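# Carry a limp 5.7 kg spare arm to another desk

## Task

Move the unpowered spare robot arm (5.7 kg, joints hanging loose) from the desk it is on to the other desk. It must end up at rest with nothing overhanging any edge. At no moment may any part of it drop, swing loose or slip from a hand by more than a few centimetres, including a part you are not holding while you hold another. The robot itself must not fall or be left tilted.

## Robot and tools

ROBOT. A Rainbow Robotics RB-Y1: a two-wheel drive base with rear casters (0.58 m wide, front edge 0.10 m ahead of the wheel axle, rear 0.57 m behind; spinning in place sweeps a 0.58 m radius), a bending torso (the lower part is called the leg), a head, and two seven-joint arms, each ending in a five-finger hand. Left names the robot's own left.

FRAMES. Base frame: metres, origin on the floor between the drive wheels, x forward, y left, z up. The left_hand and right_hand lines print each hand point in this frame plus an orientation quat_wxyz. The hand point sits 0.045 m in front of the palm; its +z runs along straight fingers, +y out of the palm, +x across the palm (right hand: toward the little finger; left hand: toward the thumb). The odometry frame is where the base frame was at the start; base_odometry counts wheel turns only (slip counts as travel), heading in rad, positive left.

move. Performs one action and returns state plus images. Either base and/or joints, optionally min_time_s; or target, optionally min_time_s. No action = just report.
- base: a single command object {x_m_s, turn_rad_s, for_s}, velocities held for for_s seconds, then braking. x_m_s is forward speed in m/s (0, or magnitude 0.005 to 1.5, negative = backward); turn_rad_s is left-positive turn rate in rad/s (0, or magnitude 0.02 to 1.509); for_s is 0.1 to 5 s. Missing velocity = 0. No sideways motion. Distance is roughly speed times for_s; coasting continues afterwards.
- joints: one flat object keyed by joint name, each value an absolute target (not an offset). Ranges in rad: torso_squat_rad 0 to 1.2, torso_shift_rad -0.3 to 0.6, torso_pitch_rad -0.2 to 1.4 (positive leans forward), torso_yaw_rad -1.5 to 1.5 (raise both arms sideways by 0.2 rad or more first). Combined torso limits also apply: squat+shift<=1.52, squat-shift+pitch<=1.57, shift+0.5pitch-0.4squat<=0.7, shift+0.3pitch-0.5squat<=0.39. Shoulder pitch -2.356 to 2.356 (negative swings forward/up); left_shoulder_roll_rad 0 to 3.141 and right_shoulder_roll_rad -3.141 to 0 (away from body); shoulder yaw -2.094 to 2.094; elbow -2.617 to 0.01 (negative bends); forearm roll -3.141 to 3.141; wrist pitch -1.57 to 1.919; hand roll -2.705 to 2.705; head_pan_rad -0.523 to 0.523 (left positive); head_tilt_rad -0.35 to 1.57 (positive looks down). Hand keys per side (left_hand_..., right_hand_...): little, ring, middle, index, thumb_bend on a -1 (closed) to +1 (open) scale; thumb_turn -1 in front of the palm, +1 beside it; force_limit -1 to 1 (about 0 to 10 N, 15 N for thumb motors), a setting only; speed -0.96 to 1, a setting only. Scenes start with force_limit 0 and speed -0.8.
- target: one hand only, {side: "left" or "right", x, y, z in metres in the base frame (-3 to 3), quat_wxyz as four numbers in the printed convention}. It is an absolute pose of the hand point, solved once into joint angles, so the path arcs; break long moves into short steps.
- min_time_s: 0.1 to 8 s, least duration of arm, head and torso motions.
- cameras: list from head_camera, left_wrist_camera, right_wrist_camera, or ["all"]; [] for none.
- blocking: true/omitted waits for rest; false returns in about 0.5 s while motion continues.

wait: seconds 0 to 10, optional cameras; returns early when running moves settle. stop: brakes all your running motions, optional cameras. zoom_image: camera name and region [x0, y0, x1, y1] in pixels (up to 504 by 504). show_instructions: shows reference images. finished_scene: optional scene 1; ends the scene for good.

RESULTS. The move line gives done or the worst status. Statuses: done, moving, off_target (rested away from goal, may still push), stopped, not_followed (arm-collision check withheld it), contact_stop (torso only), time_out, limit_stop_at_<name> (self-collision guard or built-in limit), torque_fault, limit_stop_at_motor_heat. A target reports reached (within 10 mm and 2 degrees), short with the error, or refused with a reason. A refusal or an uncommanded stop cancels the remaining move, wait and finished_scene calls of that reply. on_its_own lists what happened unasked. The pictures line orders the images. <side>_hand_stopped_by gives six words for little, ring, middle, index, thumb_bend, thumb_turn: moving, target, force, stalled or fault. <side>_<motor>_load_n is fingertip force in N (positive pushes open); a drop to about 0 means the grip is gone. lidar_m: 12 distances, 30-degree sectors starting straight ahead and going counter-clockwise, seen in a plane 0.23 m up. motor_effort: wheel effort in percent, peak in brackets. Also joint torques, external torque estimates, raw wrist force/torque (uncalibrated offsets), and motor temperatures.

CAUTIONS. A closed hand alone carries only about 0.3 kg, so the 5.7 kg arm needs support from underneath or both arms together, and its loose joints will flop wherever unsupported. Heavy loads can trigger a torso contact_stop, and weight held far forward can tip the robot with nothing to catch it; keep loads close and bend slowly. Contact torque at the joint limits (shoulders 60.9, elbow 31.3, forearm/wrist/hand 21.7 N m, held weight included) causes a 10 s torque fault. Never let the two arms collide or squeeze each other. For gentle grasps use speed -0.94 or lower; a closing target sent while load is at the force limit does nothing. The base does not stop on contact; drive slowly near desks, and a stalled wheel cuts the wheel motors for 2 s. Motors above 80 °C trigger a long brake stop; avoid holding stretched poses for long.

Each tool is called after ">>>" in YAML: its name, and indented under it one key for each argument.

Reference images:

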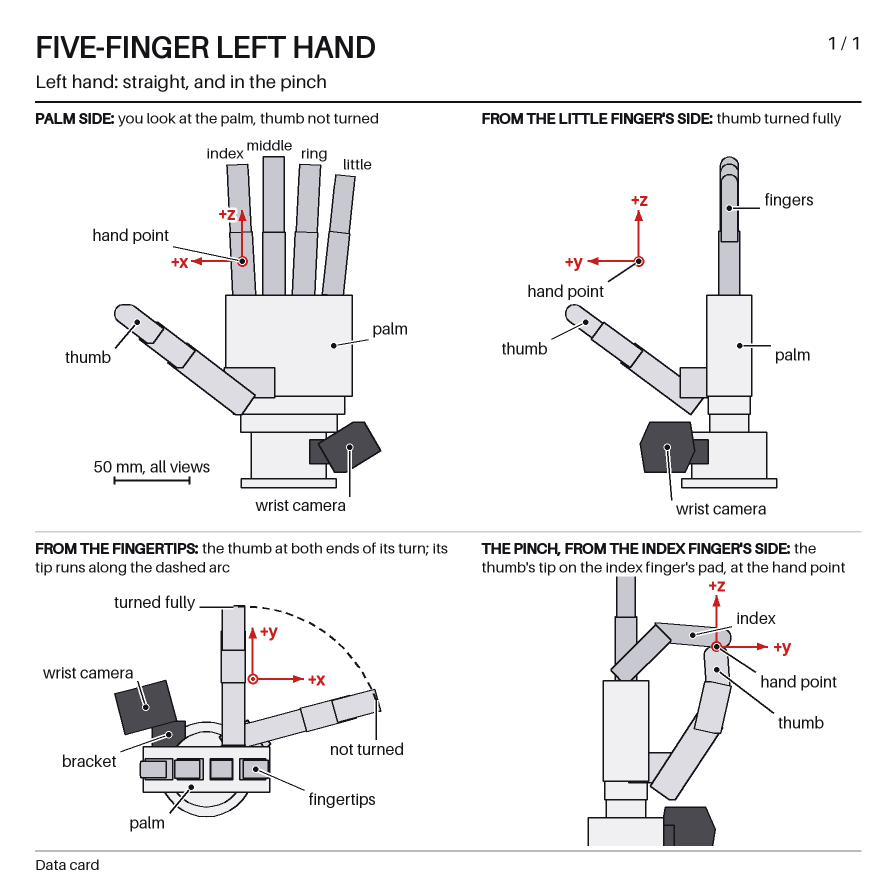

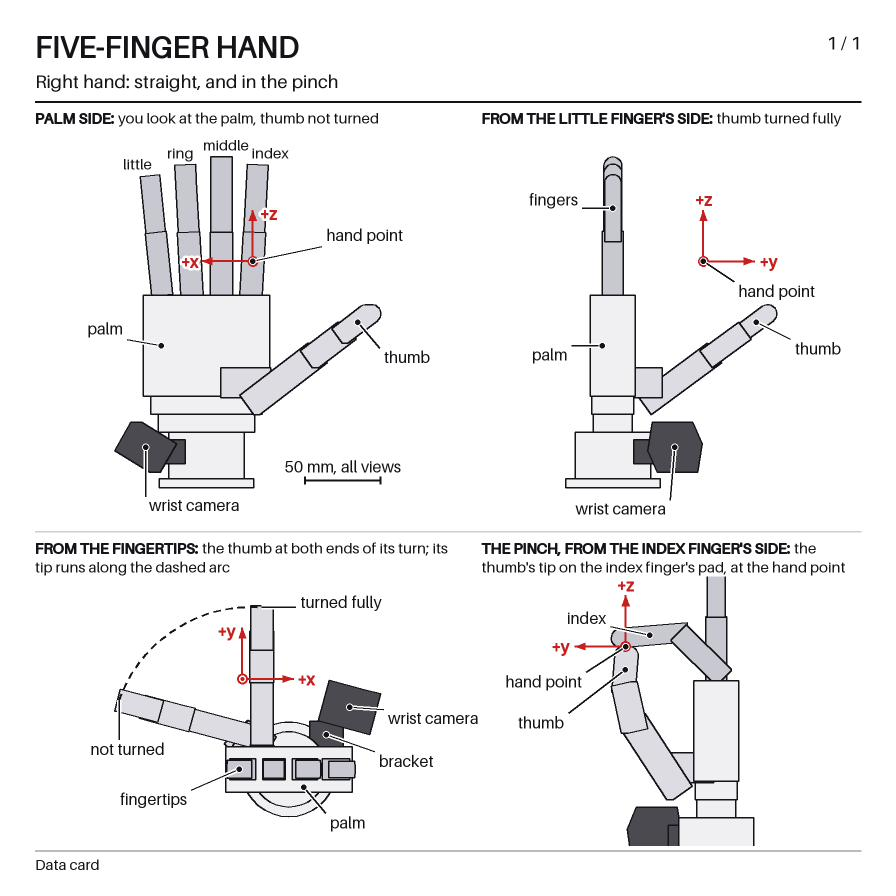

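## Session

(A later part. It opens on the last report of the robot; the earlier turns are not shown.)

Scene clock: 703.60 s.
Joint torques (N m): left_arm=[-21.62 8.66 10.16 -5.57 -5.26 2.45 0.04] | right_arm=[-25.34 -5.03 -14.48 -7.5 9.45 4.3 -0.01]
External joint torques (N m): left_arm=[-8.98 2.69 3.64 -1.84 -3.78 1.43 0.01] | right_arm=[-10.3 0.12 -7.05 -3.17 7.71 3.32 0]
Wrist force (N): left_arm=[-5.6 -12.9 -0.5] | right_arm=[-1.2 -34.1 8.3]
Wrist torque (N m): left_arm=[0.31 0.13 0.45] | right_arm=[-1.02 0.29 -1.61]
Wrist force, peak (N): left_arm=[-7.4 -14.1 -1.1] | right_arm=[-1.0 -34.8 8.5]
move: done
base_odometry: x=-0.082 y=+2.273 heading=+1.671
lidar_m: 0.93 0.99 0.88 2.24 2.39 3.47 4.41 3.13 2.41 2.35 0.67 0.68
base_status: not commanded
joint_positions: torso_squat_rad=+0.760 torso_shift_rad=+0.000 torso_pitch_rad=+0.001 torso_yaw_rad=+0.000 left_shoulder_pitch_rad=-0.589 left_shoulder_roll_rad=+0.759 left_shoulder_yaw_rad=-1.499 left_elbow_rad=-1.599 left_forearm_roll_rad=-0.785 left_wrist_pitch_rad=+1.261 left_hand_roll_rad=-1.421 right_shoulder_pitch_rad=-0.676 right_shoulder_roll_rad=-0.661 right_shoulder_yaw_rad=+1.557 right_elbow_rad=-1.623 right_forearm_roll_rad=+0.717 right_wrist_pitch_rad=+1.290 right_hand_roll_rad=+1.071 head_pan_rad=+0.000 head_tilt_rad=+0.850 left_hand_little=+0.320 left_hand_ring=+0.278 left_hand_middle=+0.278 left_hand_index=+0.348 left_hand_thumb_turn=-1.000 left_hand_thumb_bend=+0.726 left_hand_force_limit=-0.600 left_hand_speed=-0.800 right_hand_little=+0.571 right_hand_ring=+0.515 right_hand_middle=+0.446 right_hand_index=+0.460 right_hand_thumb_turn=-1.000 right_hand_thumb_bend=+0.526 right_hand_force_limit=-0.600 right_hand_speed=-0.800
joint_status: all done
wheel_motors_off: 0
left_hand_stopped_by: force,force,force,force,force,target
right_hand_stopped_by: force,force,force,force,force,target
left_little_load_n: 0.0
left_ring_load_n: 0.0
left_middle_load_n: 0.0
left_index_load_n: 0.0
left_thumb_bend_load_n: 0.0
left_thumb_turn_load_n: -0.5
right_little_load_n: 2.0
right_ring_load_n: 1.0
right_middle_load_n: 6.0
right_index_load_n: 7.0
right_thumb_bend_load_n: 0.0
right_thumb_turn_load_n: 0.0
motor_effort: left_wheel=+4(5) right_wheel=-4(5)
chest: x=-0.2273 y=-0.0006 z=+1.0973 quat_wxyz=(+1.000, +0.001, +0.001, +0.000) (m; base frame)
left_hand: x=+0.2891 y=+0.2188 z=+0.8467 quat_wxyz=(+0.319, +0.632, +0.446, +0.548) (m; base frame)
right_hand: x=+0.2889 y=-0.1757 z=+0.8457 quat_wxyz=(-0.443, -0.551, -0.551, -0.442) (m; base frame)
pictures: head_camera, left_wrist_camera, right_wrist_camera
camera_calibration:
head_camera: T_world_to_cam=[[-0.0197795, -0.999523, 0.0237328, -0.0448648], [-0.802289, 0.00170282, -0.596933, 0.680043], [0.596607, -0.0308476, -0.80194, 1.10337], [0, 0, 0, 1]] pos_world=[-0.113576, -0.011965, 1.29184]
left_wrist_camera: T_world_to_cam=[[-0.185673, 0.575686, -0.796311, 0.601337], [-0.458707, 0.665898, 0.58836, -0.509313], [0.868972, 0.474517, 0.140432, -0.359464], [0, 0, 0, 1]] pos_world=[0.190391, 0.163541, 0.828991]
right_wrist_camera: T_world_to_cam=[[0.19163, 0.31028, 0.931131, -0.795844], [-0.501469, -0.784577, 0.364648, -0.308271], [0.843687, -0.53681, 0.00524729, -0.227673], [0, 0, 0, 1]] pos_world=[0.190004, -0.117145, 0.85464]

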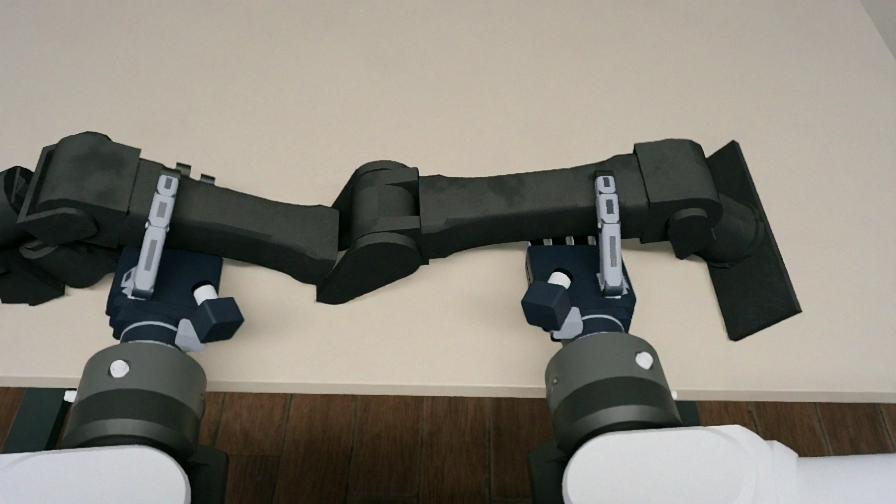

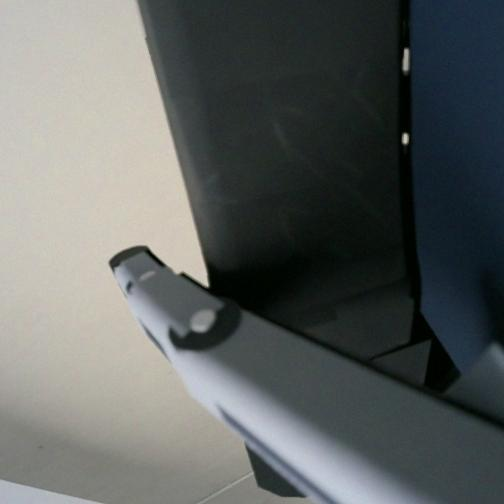

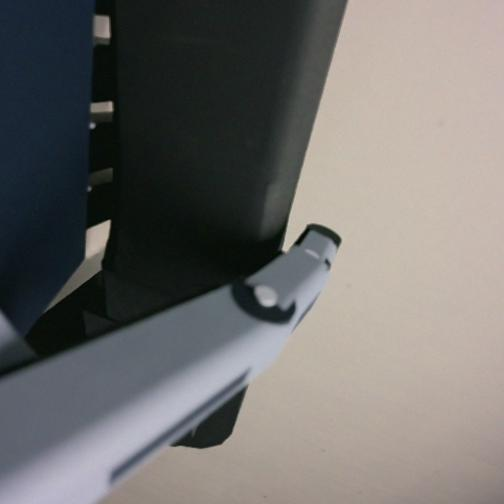

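>>> move:
  target: {"side": "right", "x": 0.288, "y": -0.175, "z": 0.852, "quat_wxyz": [0.5, 0.5, 0.5, 0.5]}
  min_time_s: 3

>>> move:
  target: {"side": "left", "x": 0.288, "y": 0.2186, "z": 0.852, "quat_wxyz": [0.3851, 0.593, 0.3851, 0.593]}
  min_time_s: 3
  cameras: ["all"]

Scene clock: 720.70 s.
Joint torques (N m): left_arm=[-19.89 6.29 9.08 -6.16 -4.32 0.81 -0.08] | right_arm=[-25.97 1.98 -11.11 -7.72 9.83 4.76 -0.3]
External joint torques (N m): left_arm=[-7.24 0.3 2.55 -2.45 -2.84 -0.21 -0.1] | right_arm=[-10.99 6.12 -4.8 -4.25 8.32 3.37 -0.29]
Wrist force (N): left_arm=[-0.3 -5.6 -4.1] | right_arm=[-9.4 -34.6 2.9]
Wrist torque (N m): left_arm=[0.66 0.08 0.68] | right_arm=[-1.05 0.39 -2.61]
Wrist force, peak (N): left_arm=[-13.6 -11.0 2.4] | right_arm=[-10.2 -37.3 2.1]
move: done
base_odometry: x=-0.082 y=+2.273 heading=+1.671
lidar_m: 0.93 0.99 0.88 2.25 2.39 3.48 4.41 3.12 2.39 2.35 0.68 0.69
base_status: not commanded
joint_positions: torso_squat_rad=+0.760 torso_shift_rad=+0.000 torso_pitch_rad=+0.001 torso_yaw_rad=+0.000 left_shoulder_pitch_rad=-0.590 left_shoulder_roll_rad=+0.759 left_shoulder_yaw_rad=-1.498 left_elbow_rad=-1.599 left_forearm_roll_rad=-0.785 left_wrist_pitch_rad=+1.261 left_hand_roll_rad=-1.421 right_shoulder_pitch_rad=-0.632 right_shoulder_roll_rad=-0.523 right_shoulder_yaw_rad=+1.597 right_elbow_rad=-1.312 right_forearm_roll_rad=+0.976 right_wrist_pitch_rad=+1.341 right_hand_roll_rad=+0.856 head_pan_rad=+0.000 head_tilt_rad=+0.850 left_hand_little=+0.320 left_hand_ring=+0.279 left_hand_middle=+0.278 left_hand_index=+0.348 left_hand_thumb_turn=-1.000 left_hand_thumb_bend=+0.726 left_hand_force_limit=-0.600 left_hand_speed=-0.800 right_hand_little=+0.571 right_hand_ring=+0.515 right_hand_middle=+0.446 right_hand_index=+0.460 right_hand_thumb_turn=-1.000 right_hand_thumb_bend=+0.526 right_hand_force_limit=-0.600 right_hand_speed=-0.800
joint_status: all done
wheel_motors_off: 0
left_hand_stopped_by: force,force,force,force,force,target
right_hand_stopped_by: force,force,force,force,force,target
left_little_load_n: 0.0
left_ring_load_n: 0.5
left_middle_load_n: 0.0
left_index_load_n: 0.0
left_thumb_bend_load_n: 0.0
left_thumb_turn_load_n: 0.0
right_little_load_n: 4.5
right_ring_load_n: 0.0
right_middle_load_n: 0.0
right_index_load_n: 5.0
right_thumb_bend_load_n: 0.0
right_thumb_turn_load_n: -0.5
motor_effort: left_wheel=+5(5) right_wheel=-4(5)
chest: x=-0.2274 y=-0.0007 z=+1.0973 quat_wxyz=(+1.000, +0.001, +0.001, +0.000) (m; base frame)
left_hand: x=+0.2893 y=+0.2192 z=+0.8473 quat_wxyz=(+0.319, +0.632, +0.446, +0.548) (m; base frame)
right_hand: x=+0.2872 y=-0.1767 z=+0.8499 quat_wxyz=(-0.500, -0.501, -0.501, -0.497) (m; base frame)
right_hand_status: reached (checked arc, planned for 3.0 s): 3 mm and 0.4 deg off.
pictures: none

Scene clock: 724.03 s.
Joint torques (N m): left_arm=[-14.49 -2.59 1.91 -7.31 -5.1 -0.81 -0.09] | right_arm=[-28.29 2.01 -11.4 -9.19 9.79 3.07 -0.51]
External joint torques (N m): left_arm=[-1.71 -8.69 -3.81 -4.68 -3.9 -2.26 -0.11] | right_arm=[-13.31 6.15 -5.1 -5.72 8.28 1.68 -0.5]
Wrist force (N): left_arm=[9.4 -3.2 2.1] | right_arm=[-15.9 -32.6 -2.7]
Wrist torque (N m): left_arm=[1.05 0.31 1.20] | right_arm=[-1.03 1.16 -2.93]
Wrist force, peak (N): left_arm=[-0.8 -17.1 0.8] | right_arm=[-17.5 -33.6 -3.5]
move: done
base_odometry: x=-0.082 y=+2.273 heading=+1.671
lidar_m: 0.93 1.01 0.89 2.24 2.37 3.48 4.41 3.14 2.40 2.35 0.67 0.67
base_status: not commanded
joint_positions: torso_squat_rad=+0.760 torso_shift_rad=+0.000 torso_pitch_rad=+0.001 torso_yaw_rad=+0.000 left_shoulder_pitch_rad=-0.564 left_shoulder_roll_rad=+0.674 left_shoulder_yaw_rad=-1.550 left_elbow_rad=-1.310 left_forearm_roll_rad=-1.086 left_wrist_pitch_rad=+1.256 left_hand_roll_rad=-1.142 right_shoulder_pitch_rad=-0.631 right_shoulder_roll_rad=-0.523 right_shoulder_yaw_rad=+1.597 right_elbow_rad=-1.312 right_forearm_roll_rad=+0.976 right_wrist_pitch_rad=+1.341 right_hand_roll_rad=+0.856 head_pan_rad=+0.000 head_tilt_rad=+0.850 left_hand_little=+0.320 left_hand_ring=+0.278 left_hand_middle=+0.279 left_hand_index=+0.348 left_hand_thumb_turn=-1.000 left_hand_thumb_bend=+0.728 left_hand_force_limit=-0.600 left_hand_speed=-0.800 right_hand_little=+0.571 right_hand_ring=+0.515 right_hand_middle=+0.446 right_hand_index=+0.460 right_hand_thumb_turn=-1.000 right_hand_thumb_bend=+0.526 right_hand_force_limit=-0.600 right_hand_speed=-0.800
joint_status: all done
wheel_motors_off: 0
left_hand_stopped_by: force,force,force,force,force,target
right_hand_stopped_by: force,force,force,force,force,target
left_little_load_n: 2.0
left_ring_load_n: 0.0
left_middle_load_n: 1.0
left_index_load_n: 4.5
left_thumb_bend_load_n: 5.0
left_thumb_turn_load_n: 2.0
right_little_load_n: 3.5
right_ring_load_n: 0.0
right_middle_load_n: 0.0
right_index_load_n: 5.5
right_thumb_bend_load_n: 0.5
right_thumb_turn_load_n: 0.0
motor_effort: left_wheel=+3(5) right_wheel=-4(5)
chest: x=-0.2275 y=-0.0007 z=+1.0973 quat_wxyz=(+1.000, +0.001, +0.000, +0.000) (m; base frame)
left_hand: x=+0.2883 y=+0.2206 z=+0.8525 quat_wxyz=(+0.383, +0.593, +0.385, +0.594) (m; base frame)
left_hand_status: reached (checked arc, planned for 3.0 s): 2 mm and 0.2 deg off.
right_hand: x=+0.2870 y=-0.1770 z=+0.8498 quat_wxyz=(-0.500, -0.501, -0.501, -0.497) (m; base frame)
pictures: head_camera, left_wrist_camera, right_wrist_camera
camera_calibration:
head_camera: T_world_to_cam=[[-0.0198899, -0.999525, 0.0235206, -0.0448087], [-0.802022, 0.00190443, -0.597292, 0.680301], [0.596964, -0.0307441, -0.801679, 1.10325], [0, 0, 0, 1]] pos_world=[-0.113875, -0.0121646, 1.29184]
left_wrist_camera: T_world_to_cam=[[0.0219897, 0.583979, -0.811471, 0.555869], [-0.509438, 0.704932, 0.493502, -0.42739], [0.860226, 0.402542, 0.313002, -0.489133], [0, 0, 0, 1]] pos_world=[0.190813, 0.173562, 0.815089]
right_wrist_camera: T_world_to_cam=[[-0.00813053, 0.311849, 0.950097, -0.757433], [-0.568657, -0.782981, 0.252131, -0.196553], [0.822534, -0.538229, 0.183701, -0.372625], [0, 0, 0, 1]] pos_world=[0.188567, -0.11825, 0.837644]

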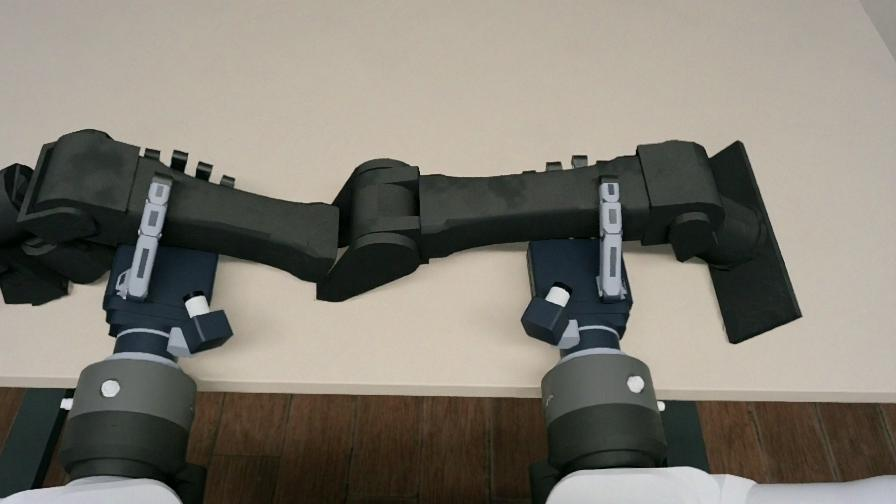

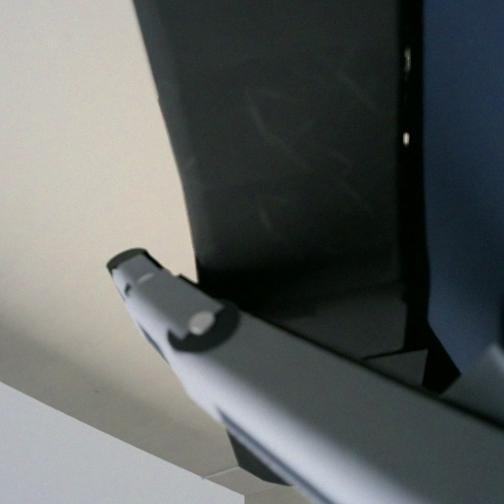

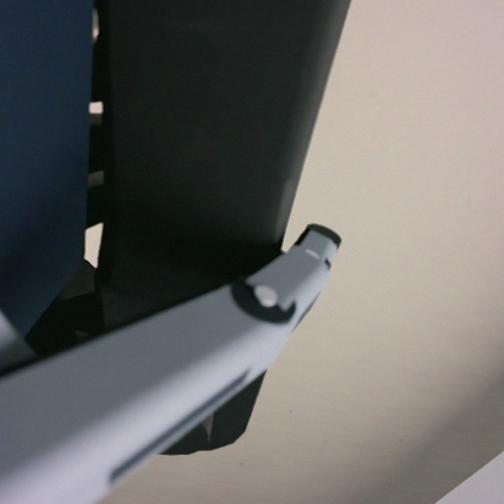

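>>> move:
  joints: {"torso_squat_rad": 0.70}
  min_time_s: 4
  cameras: ["head_camera"]

>>> move:
  joints: {"torso_squat_rad": 0.64}
  min_time_s: 4
  cameras: ["all"]

Scene clock: 739.03 s.
Joint torques (N m): left_arm=[-23.44 0.22 6.85 -7.14 -6.31 2.08 -0.38] | right_arm=[-29.7 0.84 -12.2 -8.33 9.3 4.75 0.31]
External joint torques (N m): left_arm=[-10.7 -5.86 1.15 -4.5 -5.12 0.64 -0.41] | right_arm=[-14.73 4.97 -5.9 -4.85 7.79 3.36 0.32]
Wrist force (N): left_arm=[2.2 -15.2 -4.9] | right_arm=[-9.5 -35.9 0.2]
Wrist torque (N m): left_arm=[0.45 0.02 0.73] | right_arm=[-1.14 1.12 -2.12]
Wrist force, peak (N): left_arm=[0.9 -17.1 -4.5] | right_arm=[-15.2 -38.9 -1.8]
move: done
base_odometry: x=-0.082 y=+2.273 heading=+1.671
lidar_m: 0.94 1.00 0.87 2.24 2.39 3.47 4.42 3.13 2.40 2.34 0.67 0.69
base_status: not commanded
joint_positions: torso_squat_rad=+0.700 torso_shift_rad=+0.000 torso_pitch_rad=+0.001 torso_yaw_rad=+0.000 left_shoulder_pitch_rad=-0.562 left_shoulder_roll_rad=+0.673 left_shoulder_yaw_rad=-1.551 left_elbow_rad=-1.310 left_forearm_roll_rad=-1.086 left_wrist_pitch_rad=+1.255 left_hand_roll_rad=-1.142 right_shoulder_pitch_rad=-0.631 right_shoulder_roll_rad=-0.522 right_shoulder_yaw_rad=+1.597 right_elbow_rad=-1.312 right_forearm_roll_rad=+0.977 right_wrist_pitch_rad=+1.341 right_hand_roll_rad=+0.856 head_pan_rad=+0.000 head_tilt_rad=+0.850 left_hand_little=+0.320 left_hand_ring=+0.278 left_hand_middle=+0.279 left_hand_index=+0.348 left_hand_thumb_turn=-1.000 left_hand_thumb_bend=+0.727 left_hand_force_limit=-0.600 left_hand_speed=-0.800 right_hand_little=+0.571 right_hand_ring=+0.515 right_hand_middle=+0.446 right_hand_index=+0.460 right_hand_thumb_turn=-1.000 right_hand_thumb_bend=+0.526 right_hand_force_limit=-0.600 right_hand_speed=-0.800
joint_status: all done
wheel_motors_off: 0
left_hand_stopped_by: force,force,force,force,force,target
right_hand_stopped_by: force,force,force,force,force,target
left_little_load_n: 0.0
left_ring_load_n: 0.5
left_middle_load_n: 0.0
left_index_load_n: 3.0
left_thumb_bend_load_n: 1.5
left_thumb_turn_load_n: 0.5
right_little_load_n: 0.0
right_ring_load_n: 0.0
right_middle_load_n: 0.0
right_index_load_n: 9.5
right_thumb_bend_load_n: -0.5
right_thumb_turn_load_n: 0.0
motor_effort: left_wheel=+4(5) right_wheel=-4(5)
chest: x=-0.2273 y=-0.0007 z=+1.1253 quat_wxyz=(+1.000, +0.001, +0.001, +0.000) (m; base frame)
left_hand: x=+0.2876 y=+0.2204 z=+0.8787 quat_wxyz=(+0.383, +0.594, +0.386, +0.593) (m; base frame)
right_hand: x=+0.2869 y=-0.1768 z=+0.8773 quat_wxyz=(-0.500, -0.501, -0.502, -0.497) (m; base frame)
pictures: head_camera
camera_calibration:
head_camera: T_world_to_cam=[[-0.0198028, -0.999526, 0.0235906, -0.0455439], [-0.802287, 0.00180629, -0.596936, 0.696763], [0.59661, -0.0307474, -0.801942, 1.12583], [0, 0, 0, 1]] pos_world=[-0.113576, -0.0121646, 1.31984]

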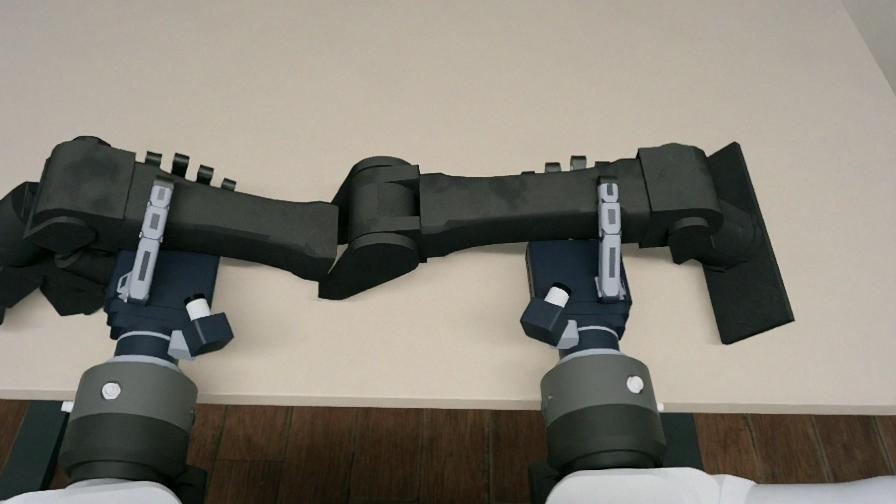

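Scene clock: 743.30 s.
Joint torques (N m): left_arm=[-28.81 7.66 11.43 -4.97 -7.43 6.82 -1.26] | right_arm=[-27.77 -2.99 -11.83 -6.01 7.89 5.16 0.97]
External joint torques (N m): left_arm=[-16.13 1.63 5.76 -2.31 -6.23 5.38 -1.28] | right_arm=[-12.81 1.12 -5.53 -2.52 6.38 3.77 0.98]
Wrist force (N): left_arm=[-13.4 -27.4 -5.0] | right_arm=[-4.6 -32.8 1.0]
Wrist torque (N m): left_arm=[0.46 0.25 -0.61] | right_arm=[-1.46 0.75 -1.22]
Wrist force, peak (N): left_arm=[-13.6 -28.0 -4.6] | right_arm=[-10.6 -36.0 0.2]
move: done
base_odometry: x=-0.082 y=+2.273 heading=+1.671
lidar_m: 0.94 1.00 0.89 2.24 2.38 3.49 4.41 3.12 2.40 2.34 0.67 0.68
base_status: not commanded
joint_positions: torso_squat_rad=+0.640 torso_shift_rad=+0.001 torso_pitch_rad=+0.002 torso_yaw_rad=+0.000 left_shoulder_pitch_rad=-0.561 left_shoulder_roll_rad=+0.671 left_shoulder_yaw_rad=-1.552 left_elbow_rad=-1.311 left_forearm_roll_rad=-1.085 left_wrist_pitch_rad=+1.254 left_hand_roll_rad=-1.142 right_shoulder_pitch_rad=-0.631 right_shoulder_roll_rad=-0.521 right_shoulder_yaw_rad=+1.597 right_elbow_rad=-1.313 right_forearm_roll_rad=+0.977 right_wrist_pitch_rad=+1.341 right_hand_roll_rad=+0.856 head_pan_rad=+0.000 head_tilt_rad=+0.850 left_hand_little=+0.320 left_hand_ring=+0.278 left_hand_middle=+0.278 left_hand_index=+0.348 left_hand_thumb_turn=-1.000 left_hand_thumb_bend=+0.727 left_hand_force_limit=-0.600 left_hand_speed=-0.800 right_hand_little=+0.570 right_hand_ring=+0.515 right_hand_middle=+0.446 right_hand_index=+0.460 right_hand_thumb_turn=-1.000 right_hand_thumb_bend=+0.526 right_hand_force_limit=-0.600 right_hand_speed=-0.800
joint_status: all done
wheel_motors_off: 0
left_hand_stopped_by: force,force,force,force,force,target
right_hand_stopped_by: force,force,force,force,force,target
left_little_load_n: 0.0
left_ring_load_n: 0.0
left_middle_load_n: 0.0
left_index_load_n: 4.5
left_thumb_bend_load_n: 1.5
left_thumb_turn_load_n: 0.0
right_little_load_n: 0.0
right_ring_load_n: 0.0
right_middle_load_n: 0.0
right_index_load_n: 5.5
right_thumb_bend_load_n: 0.0
right_thumb_turn_load_n: 0.0
motor_effort: left_wheel=+3(5) right_wheel=-4(5)
chest: x=-0.2271 y=-0.0007 z=+1.1514 quat_wxyz=(+1.000, +0.001, +0.001, +0.000) (m; base frame)
left_hand: x=+0.2868 y=+0.2191 z=+0.9029 quat_wxyz=(+0.383, +0.595, +0.387, +0.591) (m; base frame)
right_hand: x=+0.2870 y=-0.1759 z=+0.9034 quat_wxyz=(-0.499, -0.501, -0.502, -0.498) (m; base frame)
pictures: head_camera, left_wrist_camera, right_wrist_camera
camera_calibration:
head_camera: T_world_to_cam=[[-0.0197703, -0.999523, 0.0237377, -0.0462459], [-0.80254, 0.0017055, -0.596596, 0.712035], [0.59627, -0.0308453, -0.802191, 1.1468], [0, 0, 0, 1]] pos_world=[-0.113278, -0.0120649, 1.34584]
left_wrist_camera: T_world_to_cam=[[0.0170898, 0.582264, -0.81282, 0.600685], [-0.503602, 0.707305, 0.49609, -0.456511], [0.863767, 0.40086, 0.305317, -0.496732], [0, 0, 0, 1]] pos_world=[0.188896, 0.172255, 0.86638]
right_wrist_camera: T_world_to_cam=[[-0.00736945, 0.310335, 0.950599, -0.809596], [-0.566838, -0.784438, 0.251696, -0.209591], [0.823796, -0.536981, 0.181691, -0.380238], [0, 0, 0, 1]] pos_world=[0.188468, -0.117346, 0.89144]

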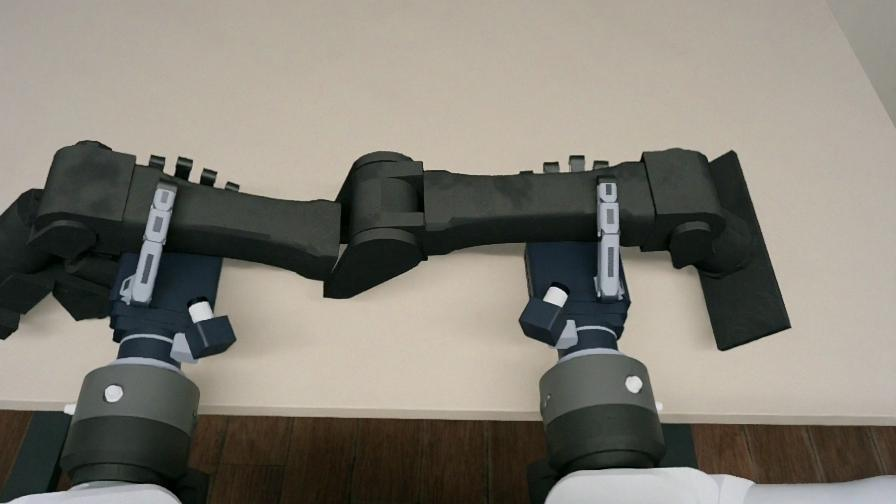

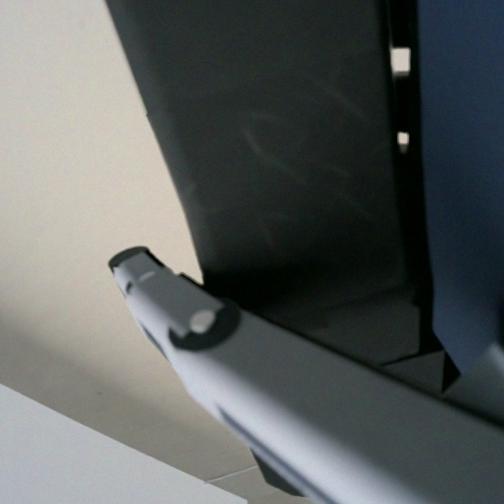

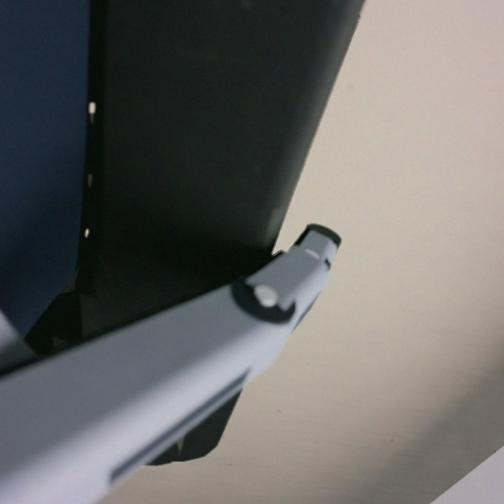

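>>> move:
  joints: {"torso_squat_rad": 0.52}
  min_time_s: 5
  cameras: ["head_camera"]

>>> move:
  joints: {"torso_squat_rad": 0.40, "head_pan_rad": 0.3}
  min_time_s: 5
  cameras: ["all"]

Scene clock: 758.53 s.
Joint torques (N m): left_arm=[-29.03 7.87 12.32 -5.14 -7.34 7.37 -1.15] | right_arm=[-27.81 -2.52 -11.76 -5.93 8.03 5.19 0.81]
External joint torques (N m): left_arm=[-16.35 1.83 6.65 -2.48 -6.14 5.93 -1.17] | right_arm=[-12.85 1.59 -5.46 -2.45 6.52 3.8 0.82]
Wrist force (N): left_arm=[-13.0 -27.1 -4.8] | right_arm=[-3.6 -32.7 0.4]
Wrist torque (N m): left_arm=[0.44 0.29 -0.55] | right_arm=[-1.44 0.62 -1.13]
Wrist force, peak (N): left_arm=[-13.3 -28.2 -5.5] | right_arm=[-4.2 -33.2 1.1]
move: done
base_odometry: x=-0.082 y=+2.273 heading=+1.671
lidar_m: 0.92 0.99 0.88 2.24 2.39 3.50 4.42 3.13 2.40 2.34 0.67 0.65
base_status: not commanded
joint_positions: torso_squat_rad=+0.520 torso_shift_rad=+0.001 torso_pitch_rad=+0.002 torso_yaw_rad=+0.000 left_shoulder_pitch_rad=-0.561 left_shoulder_roll_rad=+0.671 left_shoulder_yaw_rad=-1.552 left_elbow_rad=-1.311 left_forearm_roll_rad=-1.085 left_wrist_pitch_rad=+1.254 left_hand_roll_rad=-1.142 right_shoulder_pitch_rad=-0.631 right_shoulder_roll_rad=-0.521 right_shoulder_yaw_rad=+1.597 right_elbow_rad=-1.313 right_forearm_roll_rad=+0.977 right_wrist_pitch_rad=+1.341 right_hand_roll_rad=+0.856 head_pan_rad=+0.000 head_tilt_rad=+0.850 left_hand_little=+0.320 left_hand_ring=+0.278 left_hand_middle=+0.278 left_hand_index=+0.348 left_hand_thumb_turn=-1.000 left_hand_thumb_bend=+0.727 left_hand_force_limit=-0.600 left_hand_speed=-0.800 right_hand_little=+0.570 right_hand_ring=+0.515 right_hand_middle=+0.446 right_hand_index=+0.460 right_hand_thumb_turn=-1.000 right_hand_thumb_bend=+0.526 right_hand_force_limit=-0.600 right_hand_speed=-0.800
joint_status: all done
wheel_motors_off: 0
left_hand_stopped_by: force,force,force,force,force,target
right_hand_stopped_by: force,force,force,force,force,target
left_little_load_n: 0.0
left_ring_load_n: 0.0
left_middle_load_n: 0.0
left_index_load_n: 4.5
left_thumb_bend_load_n: 1.0
left_thumb_turn_load_n: 0.5
right_little_load_n: 0.0
right_ring_load_n: 0.0
right_middle_load_n: 0.0
right_index_load_n: 5.5
right_thumb_bend_load_n: 0.0
right_thumb_turn_load_n: 0.0
motor_effort: left_wheel=+5(5) right_wheel=-4(5)
chest: x=-0.2270 y=-0.0007 z=+1.1974 quat_wxyz=(+1.000, +0.001, +0.001, +0.000) (m; base frame)
left_hand: x=+0.2869 y=+0.2191 z=+0.9489 quat_wxyz=(+0.383, +0.595, +0.387, +0.591) (m; base frame)
right_hand: x=+0.2871 y=-0.1759 z=+0.9494 quat_wxyz=(-0.499, -0.501, -0.502, -0.498) (m; base frame)
pictures: head_camera
camera_calibration:
head_camera: T_world_to_cam=[[-0.0197703, -0.999523, 0.0237377, -0.0473359], [-0.80254, 0.0017055, -0.596596, 0.739559], [0.59627, -0.0308453, -0.802191, 1.18364], [0, 0, 0, 1]] pos_world=[-0.113178, -0.0120649, 1.39184]

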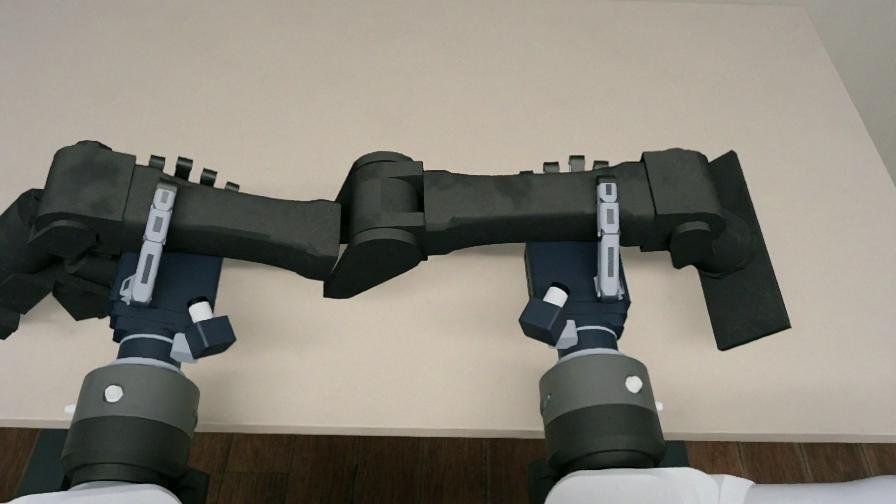

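Scene clock: 763.83 s.
Joint torques (N m): left_arm=[-28.69 8.47 12.6 -4.92 -7.44 6.69 -1.18] | right_arm=[-27.35 -2.6 -12.15 -5.96 7.84 5.36 0.65]
External joint torques (N m): left_arm=[-16.01 2.44 6.93 -2.25 -6.24 5.24 -1.21] | right_arm=[-12.39 1.51 -5.86 -2.48 6.33 3.97 0.66]
Wrist force (N): left_arm=[-13.1 -27.5 -5.3] | right_arm=[-4.1 -33.0 0.5]
Wrist torque (N m): left_arm=[0.46 0.18 -0.54] | right_arm=[-1.45 0.69 -1.18]
Wrist force, peak (N): left_arm=[-13.4 -28.3 -5.3] | right_arm=[-4.1 -33.0 0.5]
move: done
base_odometry: x=-0.082 y=+2.273 heading=+1.671
lidar_m: 0.93 0.99 0.87 2.25 2.39 3.47 4.43 3.14 2.40 2.34 0.67 0.68
base_status: not commanded
joint_positions: torso_squat_rad=+0.400 torso_shift_rad=+0.001 torso_pitch_rad=+0.002 torso_yaw_rad=+0.000 left_shoulder_pitch_rad=-0.561 left_shoulder_roll_rad=+0.671 left_shoulder_yaw_rad=-1.552 left_elbow_rad=-1.311 left_forearm_roll_rad=-1.085 left_wrist_pitch_rad=+1.254 left_hand_roll_rad=-1.142 right_shoulder_pitch_rad=-0.631 right_shoulder_roll_rad=-0.521 right_shoulder_yaw_rad=+1.597 right_elbow_rad=-1.313 right_forearm_roll_rad=+0.977 right_wrist_pitch_rad=+1.341 right_hand_roll_rad=+0.856 head_pan_rad=+0.300 head_tilt_rad=+0.850 left_hand_little=+0.320 left_hand_ring=+0.278 left_hand_middle=+0.278 left_hand_index=+0.348 left_hand_thumb_turn=-1.000 left_hand_thumb_bend=+0.727 left_hand_force_limit=-0.600 left_hand_speed=-0.800 right_hand_little=+0.570 right_hand_ring=+0.515 right_hand_middle=+0.446 right_hand_index=+0.460 right_hand_thumb_turn=-1.000 right_hand_thumb_bend=+0.526 right_hand_force_limit=-0.600 right_hand_speed=-0.800
joint_status: all done
wheel_motors_off: 0
left_hand_stopped_by: force,force,force,force,force,target
right_hand_stopped_by: force,force,force,force,force,target
left_little_load_n: 0.0
left_ring_load_n: 0.0
left_middle_load_n: 0.0
left_index_load_n: 5.0
left_thumb_bend_load_n: 1.5
left_thumb_turn_load_n: 0.5
right_little_load_n: 0.0
right_ring_load_n: 0.0
right_middle_load_n: 0.0
right_index_load_n: 5.5
right_thumb_bend_load_n: -0.5
right_thumb_turn_load_n: 0.0
motor_effort: left_wheel=+4(5) right_wheel=-4(5)
chest: x=-0.2270 y=-0.0007 z=+1.2347 quat_wxyz=(+1.000, +0.001, +0.001, +0.000) (m; base frame)
left_hand: x=+0.2869 y=+0.2191 z=+0.9861 quat_wxyz=(+0.383, +0.595, +0.387, +0.591) (m; base frame)
right_hand: x=+0.2871 y=-0.1760 z=+0.9867 quat_wxyz=(-0.499, -0.501, -0.502, -0.498) (m; base frame)
pictures: head_camera, left_wrist_camera, right_wrist_camera
camera_calibration:
head_camera: T_world_to_cam=[[0.276434, -0.960751, 0.0232619, 0.0130434], [-0.767079, -0.235162, -0.5969, 0.76926], [0.578942, 0.14716, -0.801979, 1.20985], [0, 0, 0, 1]] pos_world=[-0.113957, 0.0153903, 1.42914]
left_wrist_camera: T_world_to_cam=[[0.0169777, 0.582288, -0.812805, 0.668394], [-0.503517, 0.707298, 0.496186, -0.497891], [0.863819, 0.400837, 0.3052, -0.522146], [0, 0, 0, 1]] pos_world=[0.188995, 0.172255, 0.94968]
right_wrist_camera: T_world_to_cam=[[-0.00736945, 0.310335, 0.950599, -0.88878], [-0.566838, -0.784438, 0.251696, -0.230501], [0.823796, -0.536981, 0.181691, -0.395456], [0, 0, 0, 1]] pos_world=[0.188568, -0.117346, 0.97474]

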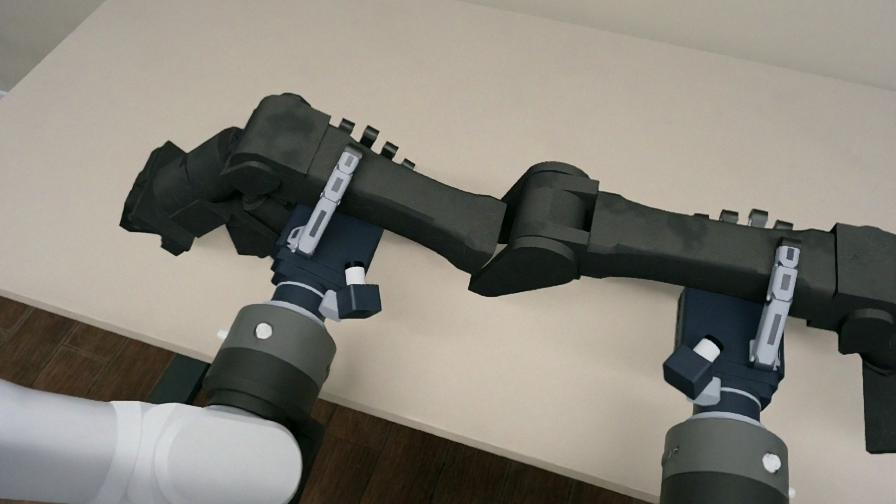

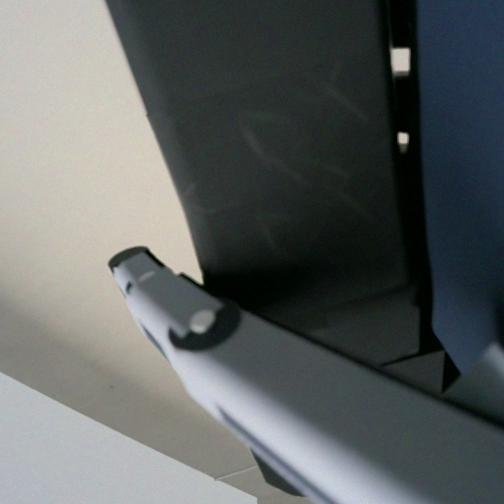

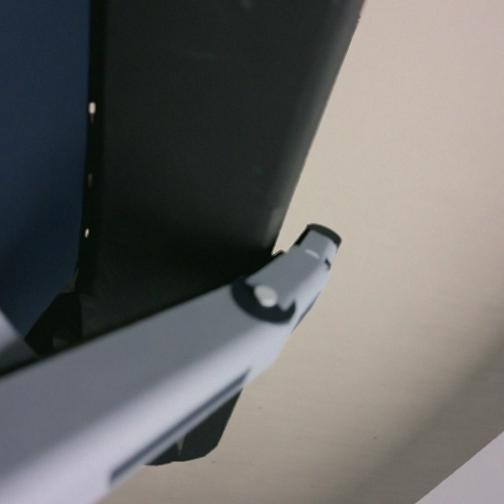

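>>> move:
  base: {"x_m_s": -0.2, "for_s": 5}
  joints: {"head_pan_rad": 0.0}
  cameras: ["head_camera"]

>>> move:
  base: {"turn_rad_s": -0.5, "for_s": 3.1}
  cameras: ["head_camera"]

Scene clock: 794.73 s.
Joint torques (N m): left_arm=[-30.57 7.68 12.42 -4.72 -7.59 7.07 -1.25] | right_arm=[-26.42 -3.09 -12.4 -6.07 7.79 5.22 0.61]
External joint torques (N m): left_arm=[-17.89 1.65 6.75 -2.06 -6.39 5.63 -1.27] | right_arm=[-11.45 1.02 -6.1 -2.58 6.28 3.83 0.62]
Wrist force (N): left_arm=[-12.3 -27.1 -4.7] | right_arm=[-4.5 -32.4 0.0]
Wrist torque (N m): left_arm=[0.44 0.20 -0.55] | right_arm=[-1.30 0.78 -1.31]
Wrist force, peak (N): left_arm=[-13.2 -29.8 -3.0] | right_arm=[-4.0 -33.7 0.9]
move: done
base_odometry: x=+0.018 y=+1.278 heading=+1.672
lidar_m: 1.93 1.69 2.36 2.31 2.49 3.59 3.53 3.03 2.33 2.27 2.42 1.55
base_status: done (sent for 5 of 5 s)
joint_positions: torso_squat_rad=+0.400 torso_shift_rad=+0.001 torso_pitch_rad=+0.002 torso_yaw_rad=+0.000 left_shoulder_pitch_rad=-0.560 left_shoulder_roll_rad=+0.671 left_shoulder_yaw_rad=-1.553 left_elbow_rad=-1.311 left_forearm_roll_rad=-1.085 left_wrist_pitch_rad=+1.254 left_hand_roll_rad=-1.142 right_shoulder_pitch_rad=-0.632 right_shoulder_roll_rad=-0.521 right_shoulder_yaw_rad=+1.597 right_elbow_rad=-1.313 right_forearm_roll_rad=+0.977 right_wrist_pitch_rad=+1.341 right_hand_roll_rad=+0.856 head_pan_rad=+0.000 head_tilt_rad=+0.850 left_hand_little=+0.320 left_hand_ring=+0.278 left_hand_middle=+0.278 left_hand_index=+0.348 left_hand_thumb_turn=-1.000 left_hand_thumb_bend=+0.727 left_hand_force_limit=-0.600 left_hand_speed=-0.800 right_hand_little=+0.570 right_hand_ring=+0.515 right_hand_middle=+0.446 right_hand_index=+0.460 right_hand_thumb_turn=-1.000 right_hand_thumb_bend=+0.526 right_hand_force_limit=-0.600 right_hand_speed=-0.800
joint_status: all done
wheel_motors_off: 0
left_hand_stopped_by: force,force,force,force,force,target
right_hand_stopped_by: force,force,force,force,force,target
left_little_load_n: 0.0
left_ring_load_n: 0.0
left_middle_load_n: 0.0
left_index_load_n: 5.0
left_thumb_bend_load_n: 1.0
left_thumb_turn_load_n: 0.0
right_little_load_n: 0.0
right_ring_load_n: 0.0
right_middle_load_n: 0.0
right_index_load_n: 5.5
right_thumb_bend_load_n: 0.0
right_thumb_turn_load_n: 0.0
motor_effort: left_wheel=+8(25) right_wheel=-7(20)
chest: x=-0.2271 y=-0.0007 z=+1.2347 quat_wxyz=(+1.000, +0.001, +0.001, +0.000) (m; base frame)
left_hand: x=+0.2867 y=+0.2191 z=+0.9860 quat_wxyz=(+0.383, +0.595, +0.387, +0.591) (m; base frame)
right_hand: x=+0.2871 y=-0.1759 z=+0.9870 quat_wxyz=(-0.499, -0.501, -0.502, -0.498) (m; base frame)
pictures: head_camera
camera_calibration:
head_camera: T_world_to_cam=[[-0.0197758, -0.999523, 0.0237342, -0.0482189], [-0.802457, 0.00170768, -0.596708, 0.761902], [0.596383, -0.0308461, -0.802107, 1.21351], [0, 0, 0, 1]] pos_world=[-0.113277, -0.0120649, 1.42914]

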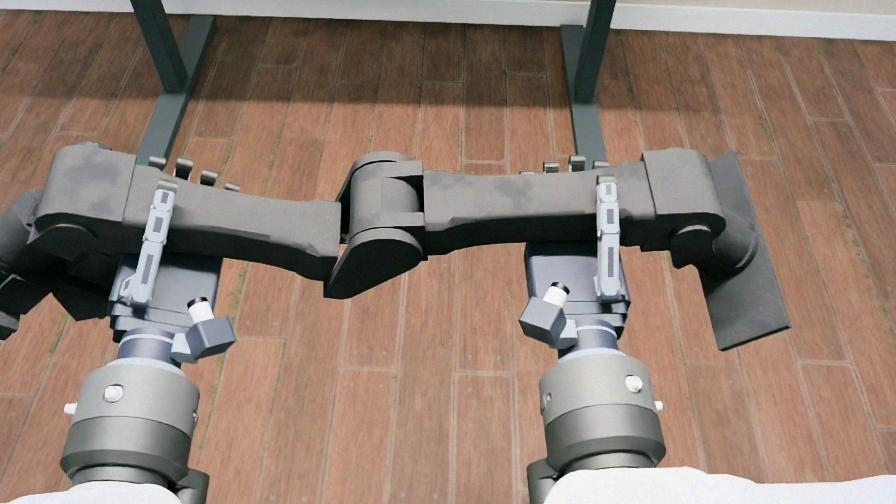

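Scene clock: 799.17 s.
Joint torques (N m): left_arm=[-30.46 7.93 12.56 -4.91 -7.82 6.96 -1.26] | right_arm=[-26.35 -2.47 -11.74 -5.82 7.66 4.97 0.65]
External joint torques (N m): left_arm=[-17.78 1.91 6.89 -2.24 -6.62 5.52 -1.29] | right_arm=[-11.38 1.64 -5.44 -2.34 6.15 3.58 0.66]
Wrist force (N): left_arm=[-12.6 -26.7 -4.7] | right_arm=[-4.2 -31.4 0.4]
Wrist torque (N m): left_arm=[0.43 0.35 -0.58] | right_arm=[-1.34 0.77 -1.35]
Wrist force, peak (N): left_arm=[-11.9 -28.2 -5.9] | right_arm=[-4.9 -33.4 0.7]
move: done
base_odometry: x=+0.018 y=+1.278 heading=+0.122
lidar_m: 2.27 2.43 1.55 1.94 1.71 2.35 2.29 2.49 3.65 3.43 3.00 2.31
base_status: done (sent for 3.1 of 3.1 s)
joint_positions: torso_squat_rad=+0.400 torso_shift_rad=+0.001 torso_pitch_rad=+0.002 torso_yaw_rad=+0.000 left_shoulder_pitch_rad=-0.560 left_shoulder_roll_rad=+0.671 left_shoulder_yaw_rad=-1.553 left_elbow_rad=-1.311 left_forearm_roll_rad=-1.085 left_wrist_pitch_rad=+1.254 left_hand_roll_rad=-1.141 right_shoulder_pitch_rad=-0.632 right_shoulder_roll_rad=-0.521 right_shoulder_yaw_rad=+1.597 right_elbow_rad=-1.313 right_forearm_roll_rad=+0.977 right_wrist_pitch_rad=+1.341 right_hand_roll_rad=+0.856 head_pan_rad=+0.000 head_tilt_rad=+0.850 left_hand_little=+0.320 left_hand_ring=+0.278 left_hand_middle=+0.278 left_hand_index=+0.348 left_hand_thumb_turn=-1.000 left_hand_thumb_bend=+0.727 left_hand_force_limit=-0.600 left_hand_speed=-0.800 right_hand_little=+0.570 right_hand_ring=+0.515 right_hand_middle=+0.446 right_hand_index=+0.460 right_hand_thumb_turn=-1.000 right_hand_thumb_bend=+0.526 right_hand_force_limit=-0.600 right_hand_speed=-0.800
joint_status: not commanded
wheel_motors_off: 0
left_hand_stopped_by: force,force,force,force,force,target
right_hand_stopped_by: force,force,force,force,force,target
left_little_load_n: 0.0
left_ring_load_n: 0.0
left_middle_load_n: 0.0
left_index_load_n: 5.0
left_thumb_bend_load_n: 1.0
left_thumb_turn_load_n: 0.0
right_little_load_n: 0.0
right_ring_load_n: 0.0
right_middle_load_n: 0.0
right_index_load_n: 5.5
right_thumb_bend_load_n: 0.0
right_thumb_turn_load_n: 0.0
motor_effort: left_wheel=+10(31) right_wheel=+2(27)
chest: x=-0.2271 y=-0.0006 z=+1.2347 quat_wxyz=(+1.000, +0.000, +0.001, +0.000) (m; base frame)
left_hand: x=+0.2867 y=+0.2191 z=+0.9860 quat_wxyz=(+0.383, +0.595, +0.387, +0.591) (m; base frame)
right_hand: x=+0.2871 y=-0.1758 z=+0.9870 quat_wxyz=(-0.499, -0.501, -0.502, -0.498) (m; base frame)
pictures: head_camera
camera_calibration:
head_camera: T_world_to_cam=[[-0.0197557, -0.99952, 0.023874, -0.0483168], [-0.802459, 0.00160816, -0.596705, 0.761897], [0.59638, -0.0309463, -0.802105, 1.21351], [0, 0, 0, 1]] pos_world=[-0.113277, -0.0119653, 1.42914]

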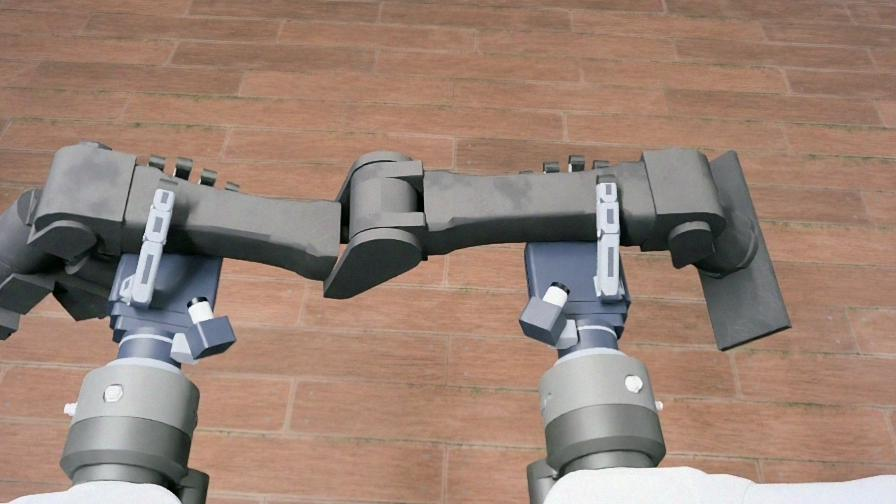

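>>> move:
  base: {"turn_rad_s": -0.5, "for_s": 3.1}
  joints: {"head_tilt_rad": 0.45}

>>> move:
  base: {"x_m_s": 0.3, "for_s": 5}
  cameras: ["head_camera"]

Scene clock: 810.13 s.
Joint torques (N m): left_arm=[-30.18 7.7 12.21 -4.69 -7.99 6.88 -1.09] | right_arm=[-26.42 -3 -11.97 -5.97 7.81 4.98 0.65]
External joint torques (N m): left_arm=[-17.5 1.68 6.54 -2.02 -6.79 5.44 -1.11] | right_arm=[-11.45 1.12 -5.67 -2.48 6.3 3.6 0.66]
Wrist force (N): left_arm=[-12.0 -25.9 -4.3] | right_arm=[-4.7 -31.4 0.2]
Wrist torque (N m): left_arm=[0.51 0.23 -0.57] | right_arm=[-1.30 0.79 -1.34]
Wrist force, peak (N): left_arm=[-12.6 -28.2 -4.5] | right_arm=[-4.0 -33.5 0.7]
move: done
base_odometry: x=+0.018 y=+1.278 heading=-1.427
lidar_m: 3.43 2.97 2.33 2.28 2.45 1.55 1.92 1.69 2.36 2.29 2.50 3.71
base_status: done (sent for 3.1 of 3.1 s)
joint_positions: torso_squat_rad=+0.400 torso_shift_rad=+0.001 torso_pitch_rad=+0.002 torso_yaw_rad=+0.000 left_shoulder_pitch_rad=-0.560 left_shoulder_roll_rad=+0.671 left_shoulder_yaw_rad=-1.553 left_elbow_rad=-1.311 left_forearm_roll_rad=-1.085 left_wrist_pitch_rad=+1.254 left_hand_roll_rad=-1.141 right_shoulder_pitch_rad=-0.632 right_shoulder_roll_rad=-0.521 right_shoulder_yaw_rad=+1.597 right_elbow_rad=-1.313 right_forearm_roll_rad=+0.977 right_wrist_pitch_rad=+1.341 right_hand_roll_rad=+0.856 head_pan_rad=+0.000 head_tilt_rad=+0.450 left_hand_little=+0.320 left_hand_ring=+0.278 left_hand_middle=+0.278 left_hand_index=+0.348 left_hand_thumb_turn=-1.000 left_hand_thumb_bend=+0.727 left_hand_force_limit=-0.600 left_hand_speed=-0.800 right_hand_little=+0.570 right_hand_ring=+0.515 right_hand_middle=+0.446 right_hand_index=+0.460 right_hand_thumb_turn=-1.000 right_hand_thumb_bend=+0.526 right_hand_force_limit=-0.600 right_hand_speed=-0.800
joint_status: all done
wheel_motors_off: 0
left_hand_stopped_by: force,force,force,force,force,target
right_hand_stopped_by: force,force,force,force,force,target
left_little_load_n: 0.0
left_ring_load_n: 0.0
left_middle_load_n: 0.0
left_index_load_n: 5.0
left_thumb_bend_load_n: 1.0
left_thumb_turn_load_n: 0.5
right_little_load_n: 0.0
right_ring_load_n: 0.0
right_middle_load_n: 0.0
right_index_load_n: 5.5
right_thumb_bend_load_n: 0.0
right_thumb_turn_load_n: 0.0
motor_effort: left_wheel=+9(25) right_wheel=+3(15)
chest: x=-0.2271 y=-0.0006 z=+1.2347 quat_wxyz=(+1.000, +0.000, +0.001, +0.000) (m; base frame)
left_hand: x=+0.2867 y=+0.2191 z=+0.9860 quat_wxyz=(+0.383, +0.595, +0.387, +0.591) (m; base frame)
right_hand: x=+0.2871 y=-0.1758 z=+0.9870 quat_wxyz=(-0.499, -0.501, -0.502, -0.498) (m; base frame)
pictures: none

Scene clock: 816.37 s.
Joint torques (N m): left_arm=[-29.01 7.78 12.69 -4.57 -7.63 7.13 -1.27] | right_arm=[-26.33 -2.47 -12.16 -5.91 7.98 4.96 0.82]
External joint torques (N m): left_arm=[-16.32 1.76 7.02 -1.91 -6.43 5.69 -1.29] | right_arm=[-11.36 1.65 -5.86 -2.42 6.47 3.57 0.83]
Wrist force (N): left_arm=[-12.2 -27.3 -4.9] | right_arm=[-5.0 -32.3 0.6]
Wrist torque (N m): left_arm=[0.38 0.24 -0.55] | right_arm=[-1.44 0.87 -1.39]
Wrist force, peak (N): left_arm=[-13.4 -28.3 -3.6] | right_arm=[-4.2 -33.9 0.8]
move: done
base_odometry: x=+0.232 y=-0.207 heading=-1.428
lidar_m: 2.05 2.59 2.17 2.14 2.30 3.39 3.01 3.22 2.51 2.47 2.65 1.98
base_status: done (sent for 5 of 5 s)
joint_positions: torso_squat_rad=+0.400 torso_shift_rad=+0.001 torso_pitch_rad=+0.002 torso_yaw_rad=+0.000 left_shoulder_pitch_rad=-0.561 left_shoulder_roll_rad=+0.671 left_shoulder_yaw_rad=-1.553 left_elbow_rad=-1.311 left_forearm_roll_rad=-1.085 left_wrist_pitch_rad=+1.254 left_hand_roll_rad=-1.141 right_shoulder_pitch_rad=-0.632 right_shoulder_roll_rad=-0.521 right_shoulder_yaw_rad=+1.597 right_elbow_rad=-1.313 right_forearm_roll_rad=+0.977 right_wrist_pitch_rad=+1.341 right_hand_roll_rad=+0.856 head_pan_rad=+0.000 head_tilt_rad=+0.450 left_hand_little=+0.320 left_hand_ring=+0.278 left_hand_middle=+0.278 left_hand_index=+0.348 left_hand_thumb_turn=-1.000 left_hand_thumb_bend=+0.727 left_hand_force_limit=-0.600 left_hand_speed=-0.800 right_hand_little=+0.570 right_hand_ring=+0.515 right_hand_middle=+0.446 right_hand_index=+0.460 right_hand_thumb_turn=-1.000 right_hand_thumb_bend=+0.526 right_hand_force_limit=-0.600 right_hand_speed=-0.800
joint_status: not commanded
wheel_motors_off: 0
left_hand_stopped_by: force,force,force,force,force,target
right_hand_stopped_by: force,force,force,force,force,target
left_little_load_n: 0.0
left_ring_load_n: 0.0
left_middle_load_n: 0.0
left_index_load_n: 5.0
left_thumb_bend_load_n: 1.0
left_thumb_turn_load_n: 0.5
right_little_load_n: 0.0
right_ring_load_n: 0.0
right_middle_load_n: 0.0
right_index_load_n: 5.5
right_thumb_bend_load_n: 0.0
right_thumb_turn_load_n: 0.0
motor_effort: left_wheel=-4(32) right_wheel=+3(30)
chest: x=-0.2270 y=-0.0006 z=+1.2347 quat_wxyz=(+1.000, +0.000, +0.001, +0.000) (m; base frame)
left_hand: x=+0.2868 y=+0.2191 z=+0.9860 quat_wxyz=(+0.383, +0.595, +0.387, +0.591) (m; base frame)
right_hand: x=+0.2872 y=-0.1758 z=+0.9869 quat_wxyz=(-0.499, -0.501, -0.502, -0.498) (m; base frame)
pictures: head_camera
camera_calibration:
head_camera: T_world_to_cam=[[-0.0279012, -0.99951, 0.0141956, -0.0360584], [-0.506862, 0.001906, -0.862025, 1.20313], [0.861576, -0.0312467, -0.506666, 0.843857], [0, 0, 0, 1]] pos_world=[-0.118233, -0.0119662, 1.46519]

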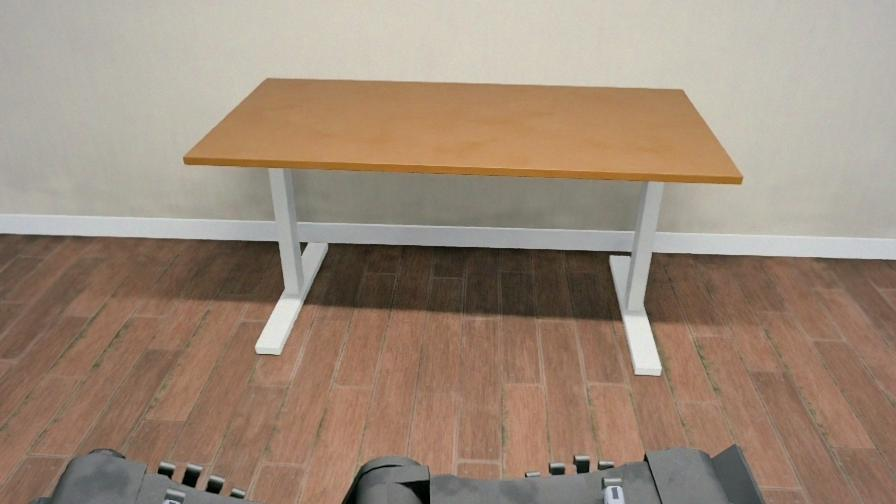

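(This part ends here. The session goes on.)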